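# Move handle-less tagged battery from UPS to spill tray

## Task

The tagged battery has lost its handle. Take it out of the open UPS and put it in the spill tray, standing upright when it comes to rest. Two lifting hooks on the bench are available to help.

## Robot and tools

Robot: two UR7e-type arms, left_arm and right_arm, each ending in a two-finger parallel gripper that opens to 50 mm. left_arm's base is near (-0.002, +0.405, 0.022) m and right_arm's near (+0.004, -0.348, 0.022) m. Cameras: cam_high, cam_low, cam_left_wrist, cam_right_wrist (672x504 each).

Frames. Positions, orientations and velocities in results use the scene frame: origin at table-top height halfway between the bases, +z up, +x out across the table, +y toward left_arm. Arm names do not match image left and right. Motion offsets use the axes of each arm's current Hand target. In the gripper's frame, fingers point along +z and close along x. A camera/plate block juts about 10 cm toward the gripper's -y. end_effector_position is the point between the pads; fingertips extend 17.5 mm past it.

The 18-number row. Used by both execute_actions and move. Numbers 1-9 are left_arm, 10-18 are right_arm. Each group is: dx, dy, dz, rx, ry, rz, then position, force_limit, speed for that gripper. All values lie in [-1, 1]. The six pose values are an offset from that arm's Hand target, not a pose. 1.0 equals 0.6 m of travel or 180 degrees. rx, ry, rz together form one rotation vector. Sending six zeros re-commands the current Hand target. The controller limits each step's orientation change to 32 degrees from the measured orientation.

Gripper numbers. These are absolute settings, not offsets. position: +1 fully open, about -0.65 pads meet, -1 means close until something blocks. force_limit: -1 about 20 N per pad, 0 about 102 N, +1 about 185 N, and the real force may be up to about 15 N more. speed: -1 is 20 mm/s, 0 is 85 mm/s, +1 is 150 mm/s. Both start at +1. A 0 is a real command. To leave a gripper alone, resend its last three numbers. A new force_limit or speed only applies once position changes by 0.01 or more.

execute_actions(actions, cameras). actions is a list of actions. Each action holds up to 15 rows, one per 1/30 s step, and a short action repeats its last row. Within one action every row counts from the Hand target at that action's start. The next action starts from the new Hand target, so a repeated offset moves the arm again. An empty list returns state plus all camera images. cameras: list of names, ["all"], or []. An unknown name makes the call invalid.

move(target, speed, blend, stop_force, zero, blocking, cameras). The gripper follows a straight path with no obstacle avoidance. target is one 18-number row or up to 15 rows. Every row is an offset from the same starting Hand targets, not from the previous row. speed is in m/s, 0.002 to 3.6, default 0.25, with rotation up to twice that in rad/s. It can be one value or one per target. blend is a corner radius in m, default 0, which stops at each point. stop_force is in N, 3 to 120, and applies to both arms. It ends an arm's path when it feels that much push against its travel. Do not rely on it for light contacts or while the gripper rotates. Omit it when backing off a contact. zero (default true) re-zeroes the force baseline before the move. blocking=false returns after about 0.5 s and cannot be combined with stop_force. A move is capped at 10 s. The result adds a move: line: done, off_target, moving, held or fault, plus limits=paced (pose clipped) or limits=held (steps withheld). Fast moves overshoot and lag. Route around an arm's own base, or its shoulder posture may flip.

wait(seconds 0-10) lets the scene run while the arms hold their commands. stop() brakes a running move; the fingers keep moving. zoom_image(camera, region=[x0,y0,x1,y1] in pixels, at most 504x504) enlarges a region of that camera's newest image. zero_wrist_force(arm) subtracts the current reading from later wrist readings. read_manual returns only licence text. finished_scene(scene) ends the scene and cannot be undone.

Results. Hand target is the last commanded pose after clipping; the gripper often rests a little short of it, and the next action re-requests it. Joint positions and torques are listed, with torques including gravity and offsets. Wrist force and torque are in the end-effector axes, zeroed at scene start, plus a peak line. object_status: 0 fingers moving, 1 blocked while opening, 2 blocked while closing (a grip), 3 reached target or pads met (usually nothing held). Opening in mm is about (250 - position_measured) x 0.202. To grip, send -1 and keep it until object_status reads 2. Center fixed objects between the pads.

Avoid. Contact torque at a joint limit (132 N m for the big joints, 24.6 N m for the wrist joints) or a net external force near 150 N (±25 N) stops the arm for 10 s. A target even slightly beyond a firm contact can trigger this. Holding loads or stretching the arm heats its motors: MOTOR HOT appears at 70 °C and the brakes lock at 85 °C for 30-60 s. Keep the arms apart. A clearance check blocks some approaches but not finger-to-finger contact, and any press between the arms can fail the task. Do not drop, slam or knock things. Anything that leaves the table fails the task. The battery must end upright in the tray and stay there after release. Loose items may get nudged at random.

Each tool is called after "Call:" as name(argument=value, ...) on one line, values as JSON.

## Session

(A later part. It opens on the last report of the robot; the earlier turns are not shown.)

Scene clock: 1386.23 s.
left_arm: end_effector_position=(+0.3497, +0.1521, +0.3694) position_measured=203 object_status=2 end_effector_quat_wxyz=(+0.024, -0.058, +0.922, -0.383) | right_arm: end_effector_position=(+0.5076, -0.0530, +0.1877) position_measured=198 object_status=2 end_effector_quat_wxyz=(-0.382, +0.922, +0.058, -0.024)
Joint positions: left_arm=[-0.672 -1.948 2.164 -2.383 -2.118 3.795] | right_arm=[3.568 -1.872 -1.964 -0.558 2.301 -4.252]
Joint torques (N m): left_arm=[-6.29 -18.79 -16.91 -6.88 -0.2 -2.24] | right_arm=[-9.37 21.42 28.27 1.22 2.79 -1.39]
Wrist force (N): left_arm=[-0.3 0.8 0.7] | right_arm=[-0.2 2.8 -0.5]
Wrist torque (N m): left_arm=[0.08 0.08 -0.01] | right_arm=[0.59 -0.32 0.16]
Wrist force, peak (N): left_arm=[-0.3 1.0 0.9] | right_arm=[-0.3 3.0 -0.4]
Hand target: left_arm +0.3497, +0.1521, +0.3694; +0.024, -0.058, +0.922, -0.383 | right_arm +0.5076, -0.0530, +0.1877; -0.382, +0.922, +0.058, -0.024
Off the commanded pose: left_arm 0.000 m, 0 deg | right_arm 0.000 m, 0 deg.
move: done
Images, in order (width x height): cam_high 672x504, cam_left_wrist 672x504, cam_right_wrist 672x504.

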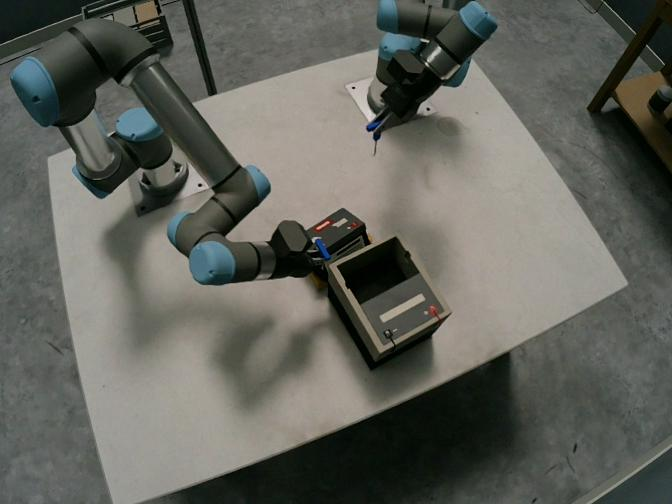

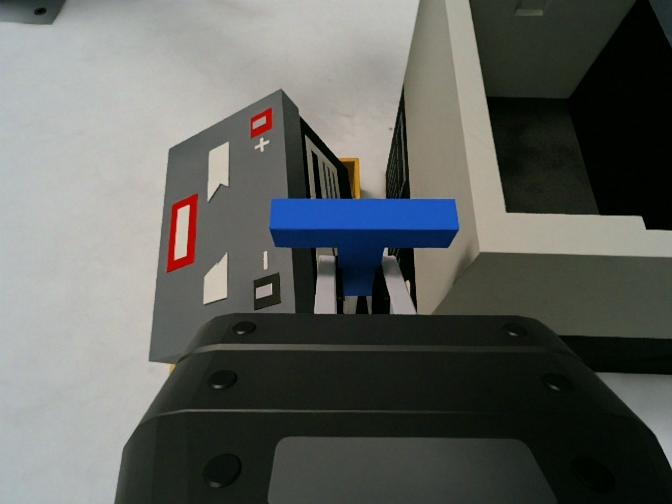

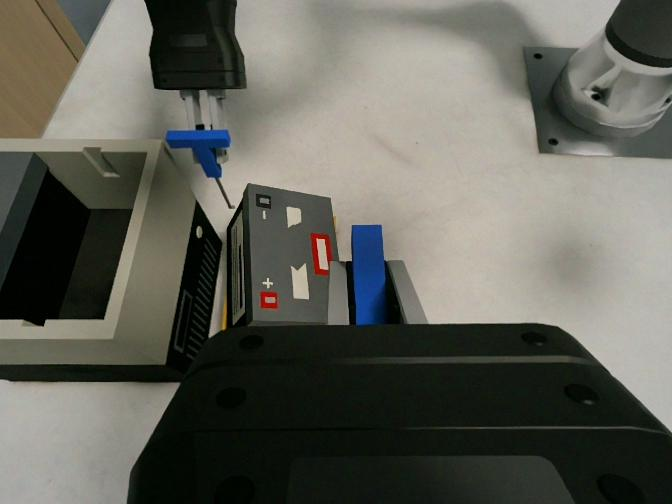

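Call:
move(target=[[-0.0496,0.0602,0.0805,0,0,0,-1,-0.5,-0.8,0,-0.1061,-0.1061,0,0,0,-0.95,1,-0.6],[-0.0992,0.1204,0.161,0,0,0,-1,-0.5,-0.8,-0.12,-0.066,-0.1461,0,0.3536,0.3536,-0.95,1,-0.6],[-0.0992,0.1605,0.2788,0,0,0,-1,-0.5,-0.8,-0.12,0.0545,0.0097,0,0.3536,0.3536,-0.95,1,-0.6]], speed=[0.3,0.35,0.08], stop_force=12, cameras=["all"])

Call:
zoom_image(camera="cam_high", region=[275, 175, 395, 295])

Call:
zoom_image(camera="cam_right_wrist", region=[230, 60, 480, 330])

Call:
zoom_image(camera="cam_left_wrist", region=[0, 150, 340, 480])

Scene clock: 1437.17 s.
left_arm: end_effector_position=(+0.4152, +0.1095, +0.1831) position_measured=203 object_status=2 end_effector_quat_wxyz=(+0.024, -0.058, +0.922, -0.383) | right_arm: end_effector_position=(+0.4385, -0.0808, +0.1605) position_measured=198 object_status=2 end_effector_quat_wxyz=(-0.287, +0.693, -0.611, +0.253)
Joint positions: left_arm=[-0.663 -1.455 2.313 -3.022 -2.123 3.804] | right_arm=[4.263 -1.568 -2.492 -0.18 0.919 -2.272]
Joint torques (N m): left_arm=[9.64 -30.14 -32.8 -4.03 -2.42 2.6] | right_arm=[-10.58 7.49 24.65 6.42 0.23 -1.65]
Wrist force (N): left_arm=[0.0 1.1 0.4] | right_arm=[0.1 3.0 -0.2]
Wrist torque (N m): left_arm=[0.11 0.05 0.10] | right_arm=[0.61 -0.33 0.21]
Wrist force, peak (N): left_arm=[-1.2 3.0 2.9] | right_arm=[-0.3 6.2 2.3]
Hand target: left_arm +0.4152, +0.1095, +0.1831; +0.024, -0.058, +0.922, -0.383 | right_arm +0.4385, -0.0808, +0.1605; -0.287, +0.693, -0.611, +0.253
Off the commanded pose: left_arm 0.000 m, 0 deg | right_arm 0.000 m, 0 deg.
move: done

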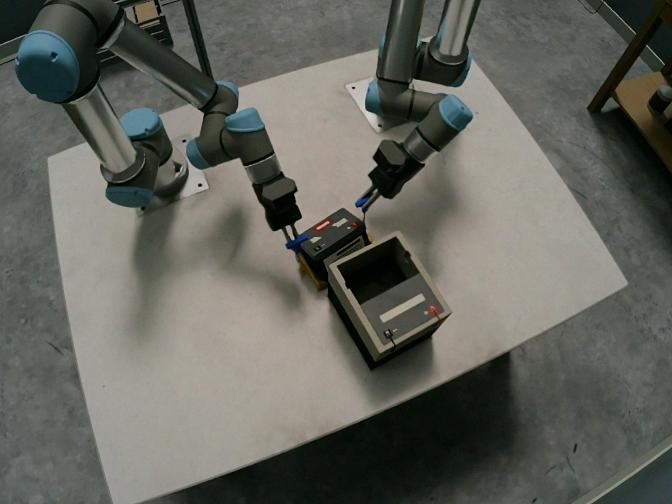

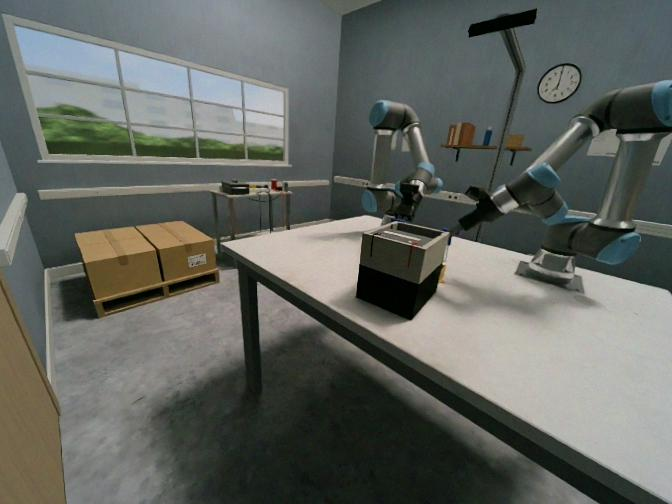

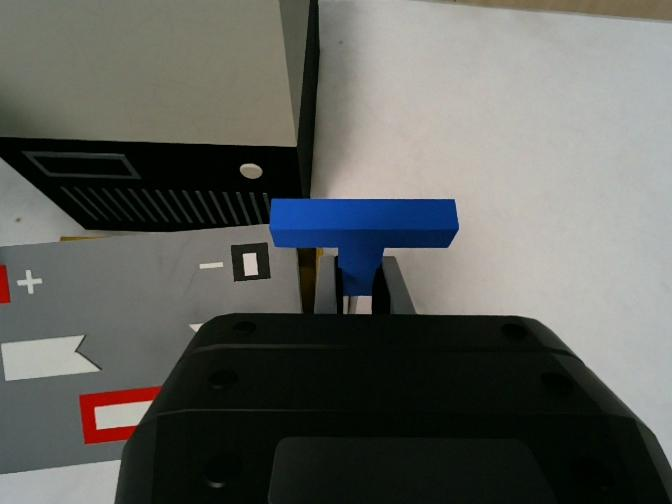

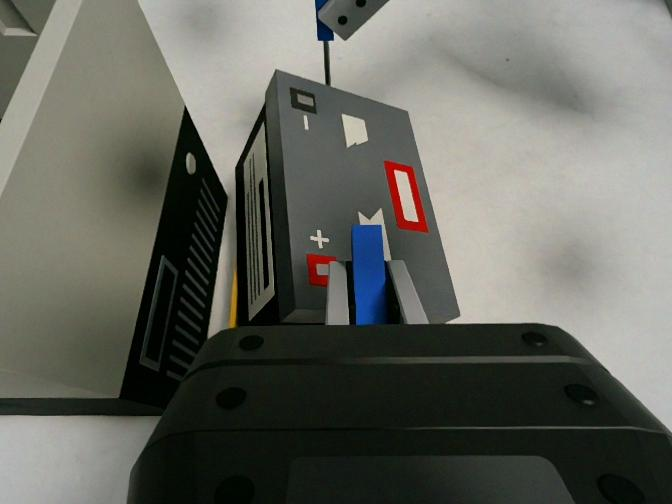

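Scaled by 4.200 from the camera's 672x504 image, which has a finer 960x720 frame.

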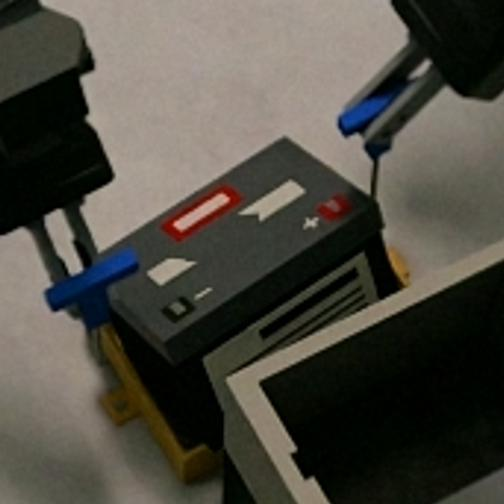

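Scaled by 1.867 from the camera's 672x504 image, which has a finer 960x720 frame.

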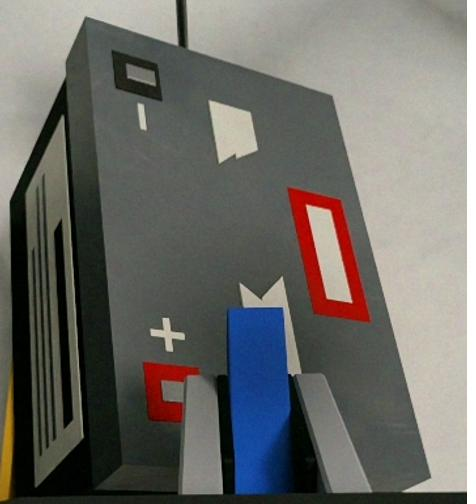

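Scaled by 1.482 from the camera's 672x504 image, which has a finer 960x720 frame.

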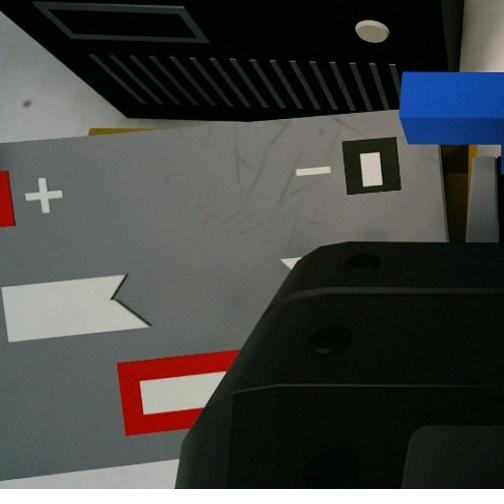

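Call:
move(target=[0,-0.0259,0.0259,0,0,0,-1,-0.5,-0.8,-0.0367,0,0,0,0,0,-0.95,1,-0.6], speed=0.015, stop_force=4, cameras=["cam_high","cam_left_wrist","cam_right_wrist"])

Call:
zoom_image(camera="cam_right_wrist", region=[230, 20, 480, 330])

Call:
zoom_image(camera="cam_high", region=[275, 175, 395, 295])

Scene clock: 1449.70 s.
left_arm: end_effector_position=(+0.4176, +0.0900, +0.1831) position_measured=203 object_status=2 end_effector_quat_wxyz=(+0.024, -0.058, +0.922, -0.383) | right_arm: end_effector_position=(+0.4358, -0.0590, +0.1605) position_measured=198 object_status=2 end_effector_quat_wxyz=(-0.287, +0.693, -0.611, +0.253)
Joint positions: left_arm=[-0.7 -1.432 2.291 -3.041 -2.102 3.769] | right_arm=[4.296 -1.593 -2.457 -0.212 0.904 -2.235]
Joint torques (N m): left_arm=[7.79 -36.64 -10.19 -2.23 -2.74 2.52] | right_arm=[-9.57 29.44 13.11 6.81 1 -1.56]
Wrist force (N): left_arm=[0.4 6.2 -2.8] | right_arm=[2.5 3.0 -0.2]
Wrist torque (N m): left_arm=[-0.04 0.01 0.05] | right_arm=[0.60 -0.18 0.05]
Wrist force, peak (N): left_arm=[2.5 11.5 -12.8] | right_arm=[3.5 2.0 -1.2]
Hand target: left_arm +0.4176, +0.0900, +0.1831; +0.024, -0.058, +0.922, -0.383 (not the last commanded pose) | right_arm +0.4358, -0.0590, +0.1605; -0.287, +0.693, -0.611, +0.253
Off the commanded pose: left_arm 0.002 m, 0 deg | right_arm 0.000 m, 0 deg.
move: contact (left_arm)
Images, in order (width x height): cam_high 672x504, cam_left_wrist 672x504, cam_right_wrist 672x504.

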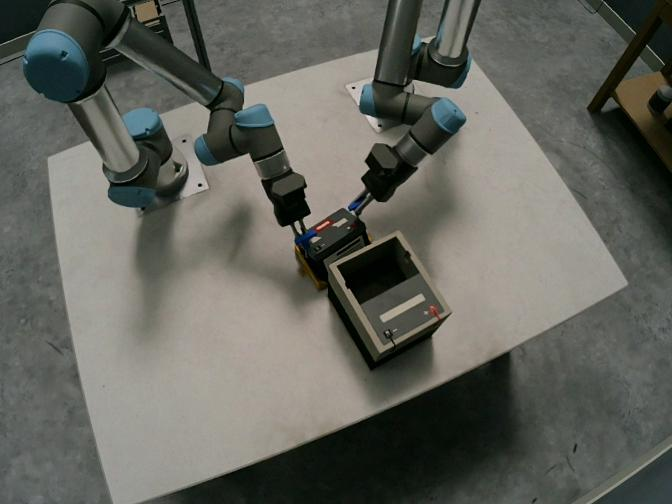

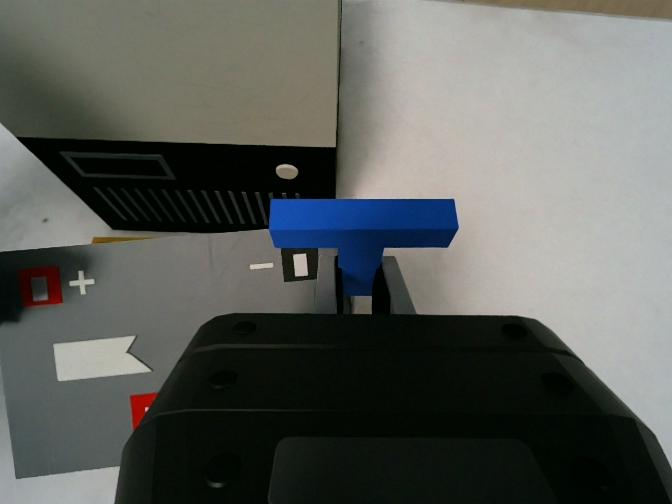

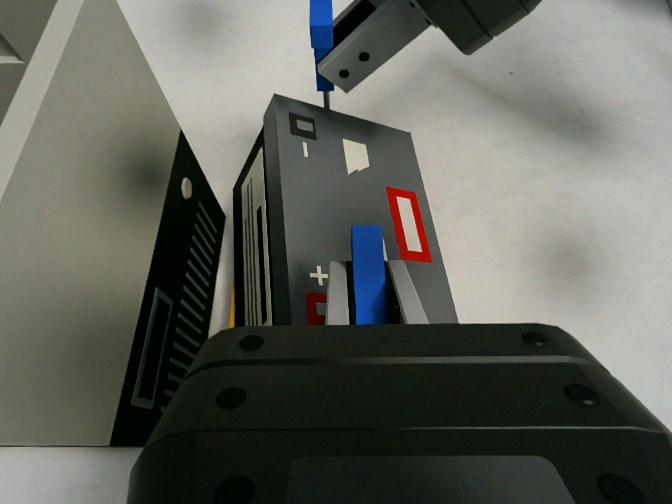

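Scaled by 1.626 from the camera's 672x504 image, which has a finer 960x720 frame.

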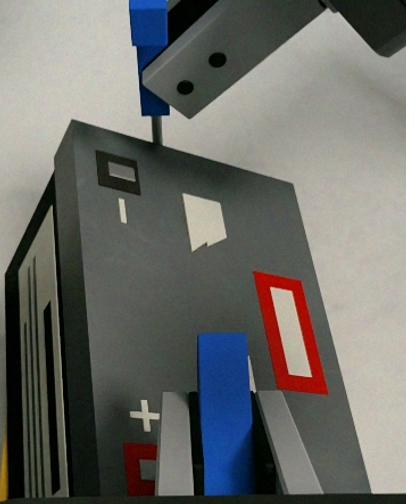

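Scaled by 4.200 from the camera's 672x504 image, which has a finer 960x720 frame.

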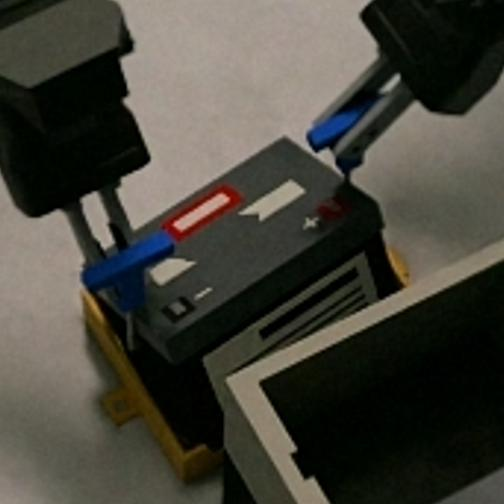

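Call:
move(target=[0,-0.03,-0.03,0,0,0,-1,-0.5,-0.8,0,-0.03,-0.03,0,0,0,-0.95,1,-0.6], speed=0.015, stop_force=6, cameras=["cam_high","cam_left_wrist","cam_right_wrist"])

Call:
zoom_image(camera="cam_high", region=[275, 175, 395, 295])

Scene clock: 1464.60 s.
left_arm: end_effector_position=(+0.4176, +0.0901, +0.2039) position_measured=203 object_status=2 end_effector_quat_wxyz=(+0.024, -0.058, +0.922, -0.383) | right_arm: end_effector_position=(+0.4358, -0.0590, +0.1809) position_measured=198 object_status=2 end_effector_quat_wxyz=(-0.287, +0.693, -0.611, +0.253)
Joint positions: left_arm=[-0.7 -1.479 2.269 -2.971 -2.102 3.769] | right_arm=[4.295 -1.536 -2.433 -0.293 0.904 -2.235]
Joint torques (N m): left_arm=[3.3 -19.04 -9.47 -1.56 -2.37 1.04] | right_arm=[-6.78 5.88 13.88 1.71 -2.89 -0.98]
Wrist force (N): left_arm=[-2.2 3.6 2.2] | right_arm=[1.5 2.1 1.1]
Wrist torque (N m): left_arm=[0.15 -0.19 0.22] | right_arm=[0.66 -0.21 0.11]
Wrist force, peak (N): left_arm=[-2.6 10.9 7.6] | right_arm=[0.6 7.0 6.4]
Hand target: left_arm +0.4176, +0.0900, +0.2038; +0.024, -0.058, +0.922, -0.382 (not the last commanded pose) | right_arm +0.4358, -0.0590, +0.1809; -0.287, +0.693, -0.611, +0.253 (not the last commanded pose)
Off the commanded pose: left_arm 0.005 m, 0 deg | right_arm 0.005 m, 0 deg.
move: contact (left_arm, right_arm)
Images, in order (width x height): cam_high 672x504, cam_left_wrist 672x504, cam_right_wrist 672x504.

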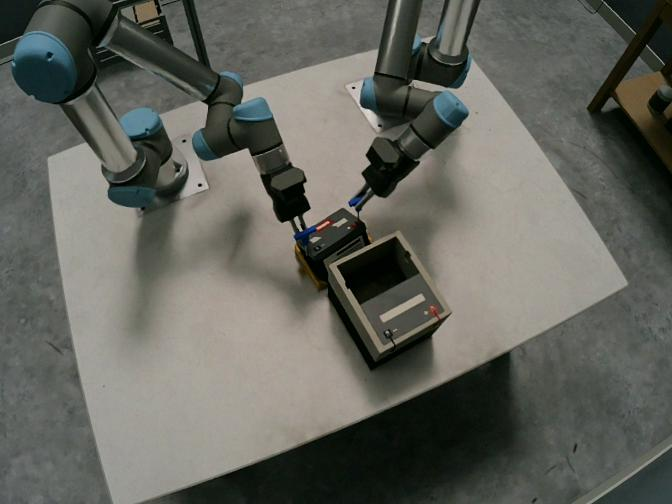

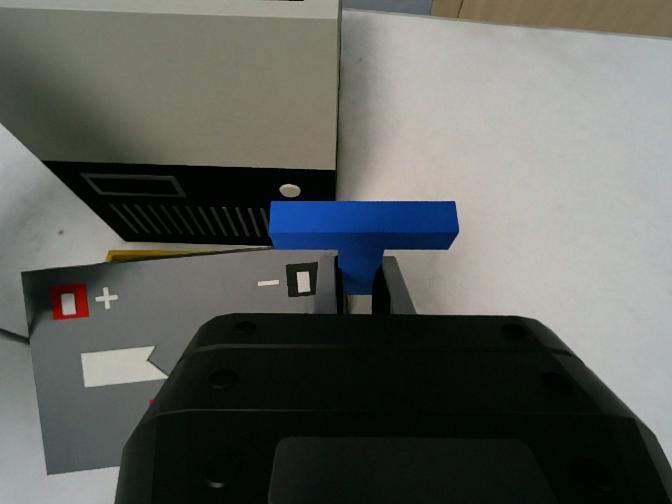

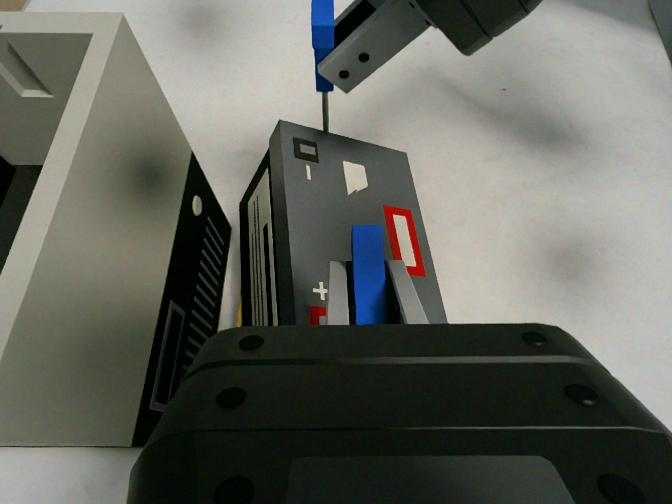

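Scaled by 4.200 from the camera's 672x504 image, which has a finer 960x720 frame.

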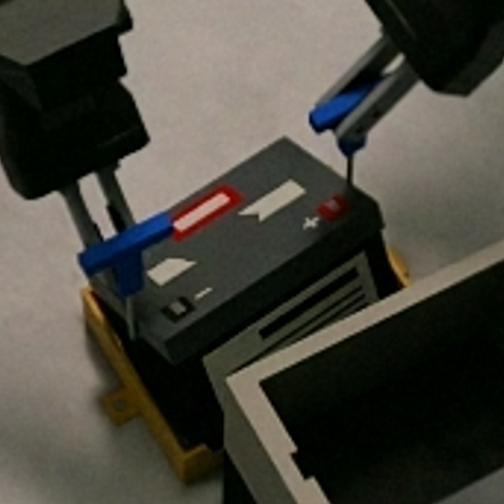

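Call:
move(target=[0,-0.0236,-0.0236,0,0,0,-1,-0.5,-0.8,0,-0.0236,-0.0236,0,0,0,-0.95,1,-0.6], speed=0.02, cameras=["cam_high","cam_left_wrist","cam_right_wrist"])

Call:
zoom_image(camera="cam_high", region=[275, 175, 395, 295])

Scene clock: 1471.27 s.
left_arm: end_effector_position=(+0.4176, +0.0900, +0.2241) position_measured=203 object_status=2 end_effector_quat_wxyz=(+0.024, -0.057, +0.922, -0.383) | right_arm: end_effector_position=(+0.4358, -0.0589, +0.2011) position_measured=198 object_status=2 end_effector_quat_wxyz=(-0.287, +0.693, -0.611, +0.253) end_effector_velocity=(+0.000, -0.001, -0.001) end_effector_angular_velocity=(+0.001, +0.000, -0.002)
Joint positions: left_arm=[-0.7 -1.521 2.245 -2.905 -2.102 3.769] | right_arm=[4.295 -1.485 -2.406 -0.37 0.904 -2.235]
Joint velocities: left_arm=[within noise] | right_arm=[-0.002 -0.002 -0.002 0.005 0 0]
Joint torques (N m): left_arm=[-3.93 -16.88 -16.51 -6.86 -1.63 0.15] | right_arm=[-7.82 11.17 22.84 10.26 -4.11 0.16]
Wrist force (N): left_arm=[0.3 1.1 0.5] | right_arm=[6.3 12.1 9.3]
Wrist torque (N m): left_arm=[0.11 0.00 0.03] | right_arm=[0.68 0.10 -0.11]
Wrist force, peak (N): left_arm=[-0.6 16.0 1.1] | right_arm=[0.4 22.0 20.8]
Hand target: left_arm +0.4176, +0.0901, +0.2239; +0.024, -0.058, +0.922, -0.382 | right_arm +0.4358, -0.0590, +0.2009; -0.287, +0.693, -0.611, +0.253
Off the commanded pose: left_arm 0.000 m, 0 deg | right_arm 0.000 m, 0 deg.
move: done
Images, in order (width x height): cam_high 672x504, cam_left_wrist 672x504, cam_right_wrist 672x504.

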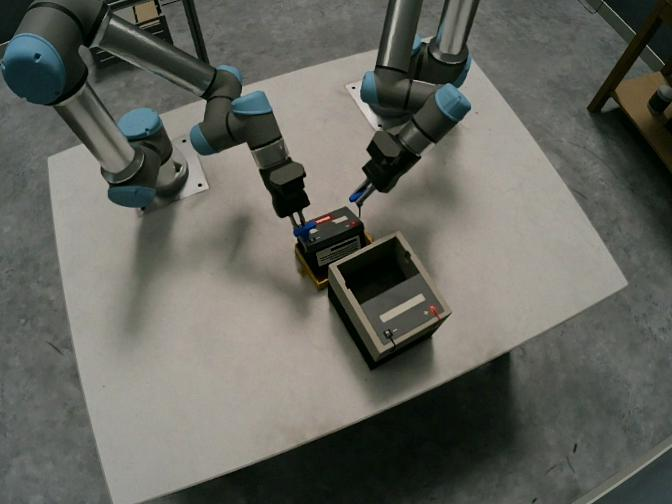

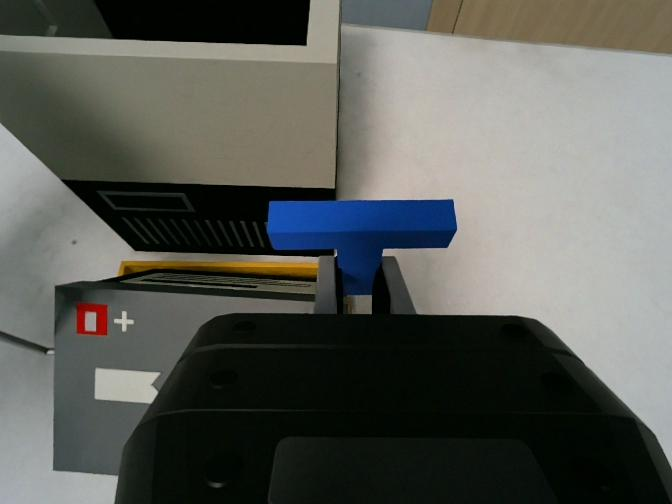

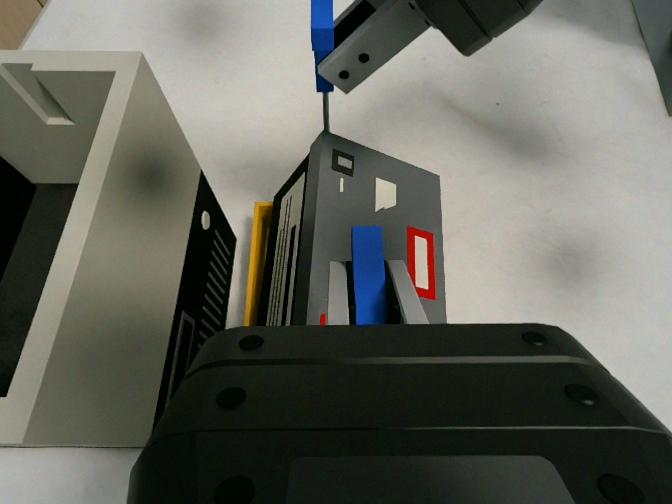

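Scaled by 4.200 from the camera's 672x504 image, which has a finer 960x720 frame.

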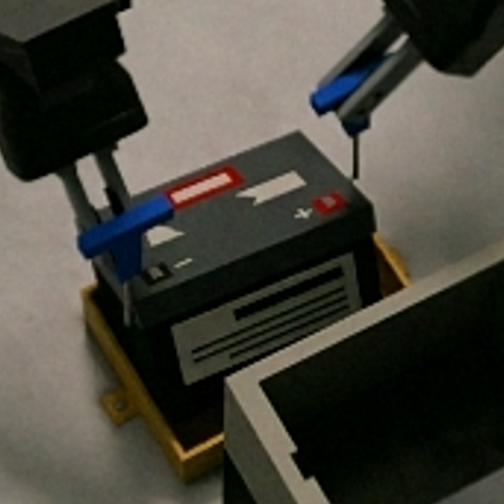

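Call:
move(target=[0,0,-0.05,0,0,0,-1,-0.5,-0.8,0,0.026,0.026,0,0,0,-0.95,1,-0.6], speed=0.02, cameras=["cam_high","cam_left_wrist","cam_right_wrist"])

Call:
zoom_image(camera="cam_high", region=[275, 175, 395, 295])

Call:
zoom_image(camera="cam_right_wrist", region=[200, 90, 480, 330])

Scene clock: 1484.23 s.
left_arm: end_effector_position=(+0.4149, +0.1112, +0.2451) position_measured=203 object_status=2 end_effector_quat_wxyz=(+0.024, -0.057, +0.922, -0.383) end_effector_velocity=(+0.001, -0.001, +0.000) end_effector_angular_velocity=(-0.001, -0.003, -0.001) | right_arm: end_effector_position=(+0.4358, -0.0590, +0.1787) position_measured=198 object_status=2 end_effector_quat_wxyz=(-0.286, +0.693, -0.611, +0.253)
Joint positions: left_arm=[-0.66 -1.589 2.239 -2.812 -2.125 3.807] | right_arm=[4.295 -1.542 -2.436 -0.285 0.904 -2.235]
Joint velocities: left_arm=[-0.001 0.003 0 -0.005 0 0.001] | right_arm=[within noise]
Joint torques (N m): left_arm=[-8.5 -14 -32.25 -6.82 -0.22 -1.34] | right_arm=[18.73 25.31 30.4 3.59 3.06 0.77]
Wrist force (N): left_arm=[0.1 0.9 0.4] | right_arm=[21.1 -2.9 -5.3]
Wrist torque (N m): left_arm=[0.09 0.02 -0.03] | right_arm=[0.59 0.63 -0.43]
Wrist force, peak (N): left_arm=[0.4 1.3 0.9] | right_arm=[22.0 -3.3 -6.0]
Hand target: left_arm +0.4149, +0.1111, +0.2451; +0.024, -0.058, +0.922, -0.382 | right_arm +0.4358, -0.0590, +0.1788; -0.287, +0.693, -0.611, +0.253
Off the commanded pose: left_arm 0.000 m, 0 deg | right_arm 0.000 m, 0 deg.
move: done
Images, in order (width x height): cam_high 672x504, cam_left_wrist 672x504, cam_right_wrist 672x504.

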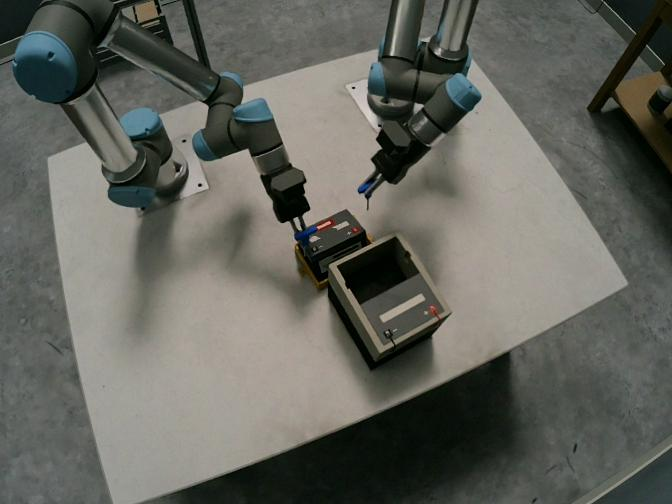

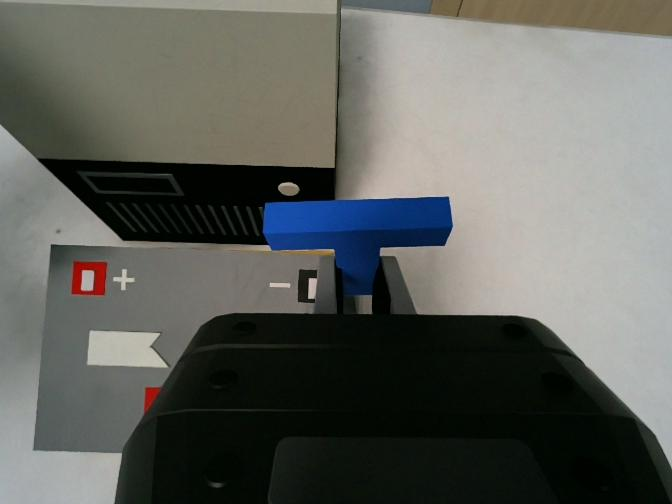

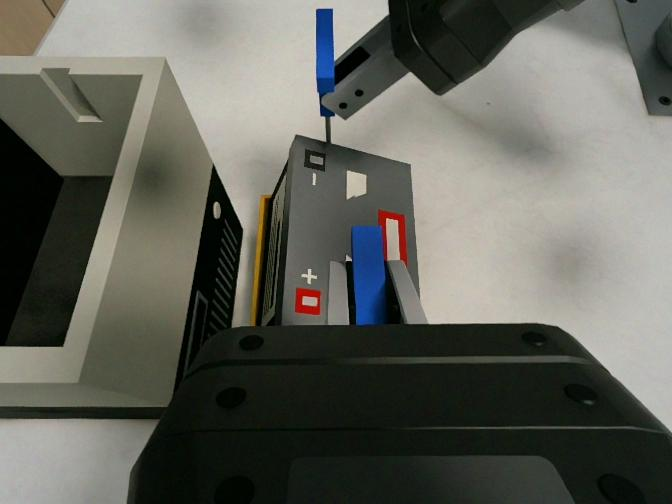

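Scaled by 4.200 from the camera's 672x504 image, which has a finer 960x720 frame.

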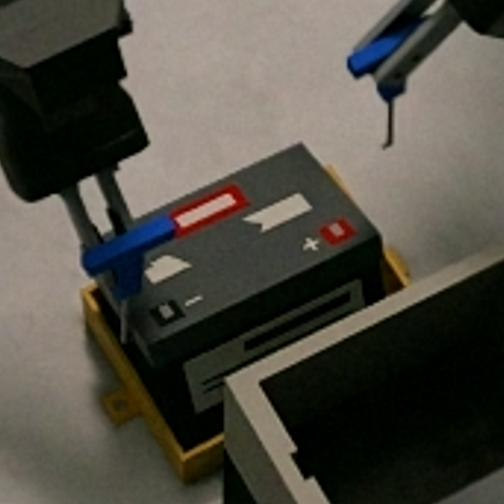

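Scaled by 1.800 from the camera's 672x504 image, which has a finer 960x720 frame.

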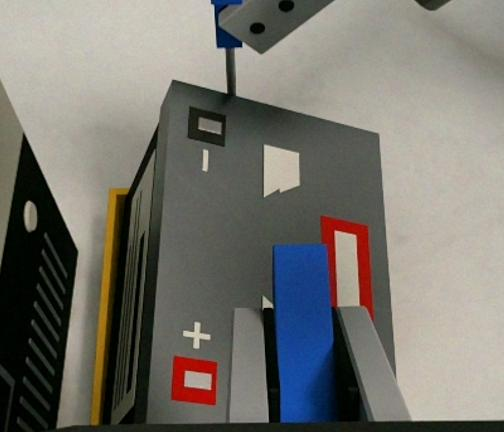

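Call:
move(target=[0,0,0,0,0,0,-1,-0.5,-0.8,0.04,0,0,0,0,0,-0.95,1,-0.6], speed=0.03)

Call:
move(target=[0,0,0,0,0,0,-1,-0.5,-0.8,0.04,-0.12,-0.12,0,0,0,-0.95,1,-0.6], speed=0.1, cameras=["cam_high","cam_left_wrist","cam_right_wrist"])

Call:
zoom_image(camera="cam_high", region=[275, 175, 395, 295])

Call:
zoom_image(camera="cam_right_wrist", region=[200, 90, 480, 330])

Scene clock: 1498.63 s.
left_arm: end_effector_position=(+0.4149, +0.1111, +0.2451) position_measured=203 object_status=2 end_effector_quat_wxyz=(+0.024, -0.058, +0.922, -0.382) | right_arm: end_effector_position=(+0.4388, -0.0829, +0.1789) position_measured=198 object_status=2 end_effector_quat_wxyz=(-0.287, +0.693, -0.611, +0.253)
Joint positions: left_arm=[-0.66 -1.589 2.239 -2.812 -2.125 3.807] | right_arm=[4.259 -1.511 -2.473 -0.253 0.92 -2.276]
Joint torques (N m): left_arm=[-8.3 -15.42 -16.01 -6.85 0.32 -2.85] | right_arm=[8.66 3.89 25.59 1.88 -1.96 2.28]
Wrist force (N): left_arm=[-0.1 0.9 0.7] | right_arm=[0.0 2.9 -0.2]
Wrist torque (N m): left_arm=[0.10 0.05 -0.03] | right_arm=[0.61 -0.34 0.25]
Wrist force, peak (N): left_arm=[0.0 1.3 0.9] | right_arm=[19.8 -2.8 -5.3]
Hand target: left_arm +0.4149, +0.1111, +0.2451; +0.024, -0.058, +0.922, -0.382 | right_arm +0.4388, -0.0828, +0.1788; -0.287, +0.693, -0.611, +0.253
Off the commanded pose: left_arm 0.000 m, 0 deg | right_arm 0.000 m, 0 deg.
move: done

Scene clock: 1500.13 s.
left_arm: end_effector_position=(+0.4149, +0.1111, +0.2451) position_measured=203 object_status=2 end_effector_quat_wxyz=(+0.024, -0.058, +0.922, -0.382) | right_arm: end_effector_position=(+0.4419, -0.1066, +0.2807) position_measured=198 object_status=2 end_effector_quat_wxyz=(-0.287, +0.693, -0.611, +0.253)
Joint positions: left_arm=[-0.66 -1.589 2.239 -2.812 -2.125 3.807] | right_arm=[4.219 -1.261 -2.339 -0.61 0.939 -2.32]
Joint torques (N m): left_arm=[-8.83 -14.47 -16.57 -6.95 0.31 -2.7] | right_arm=[10.34 6.22 24.82 3.86 -3.55 1.87]
Wrist force (N): left_arm=[0.0 1.0 0.3] | right_arm=[-0.1 2.9 -0.1]
Wrist torque (N m): left_arm=[0.11 0.04 -0.03] | right_arm=[0.60 -0.32 0.19]
Wrist force, peak (N): left_arm=[-0.1 1.4 0.8] | right_arm=[-0.8 4.3 0.7]
Hand target: left_arm +0.4149, +0.1111, +0.2451; +0.024, -0.058, +0.922, -0.382 | right_arm +0.4418, -0.1065, +0.2807; -0.287, +0.693, -0.611, +0.253
Off the commanded pose: left_arm 0.000 m, 0 deg | right_arm 0.000 m, 0 deg.
move: done
Images, in order (width x height): cam_high 672x504, cam_left_wrist 672x504, cam_right_wrist 672x504.

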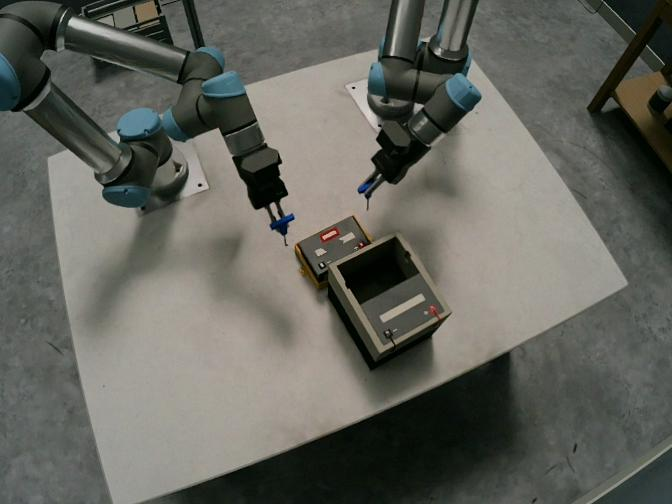

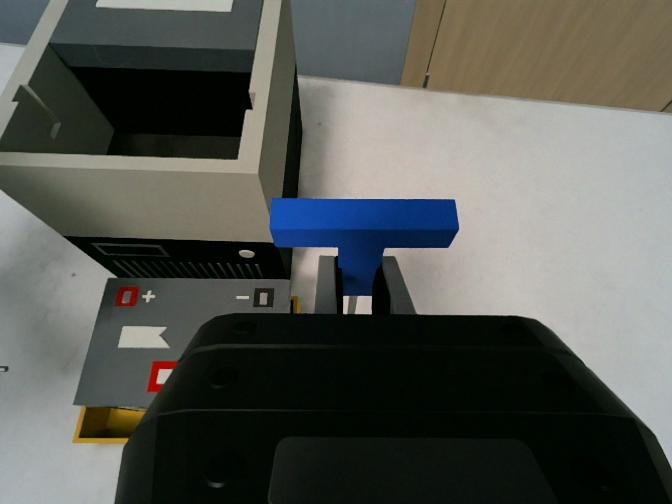

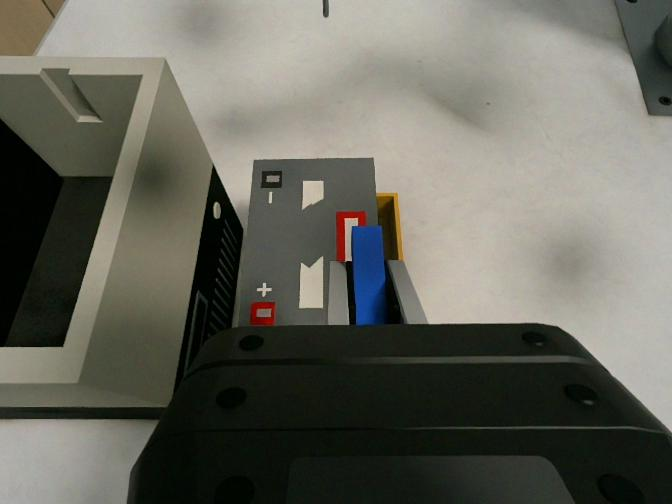

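Scaled by 4.200 from the camera's 672x504 image, which has a finer 960x720 frame.

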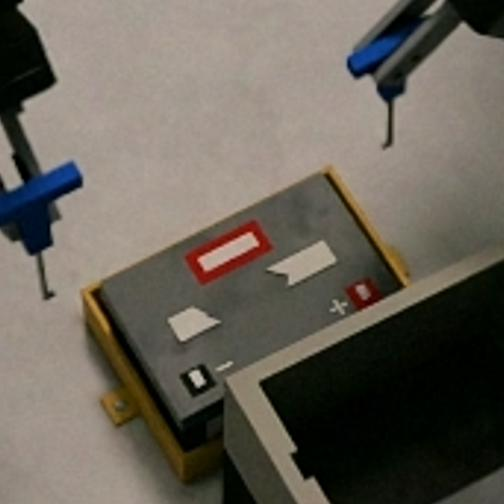

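Scaled by 1.800 from the camera's 672x504 image, which has a finer 960x720 frame.

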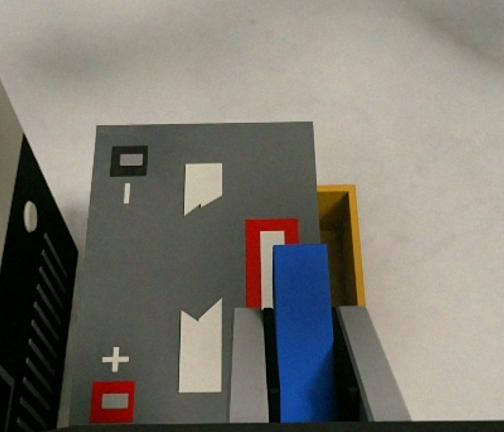

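Call:
finished_scene(scene=1)

The scene is finished: the task was done.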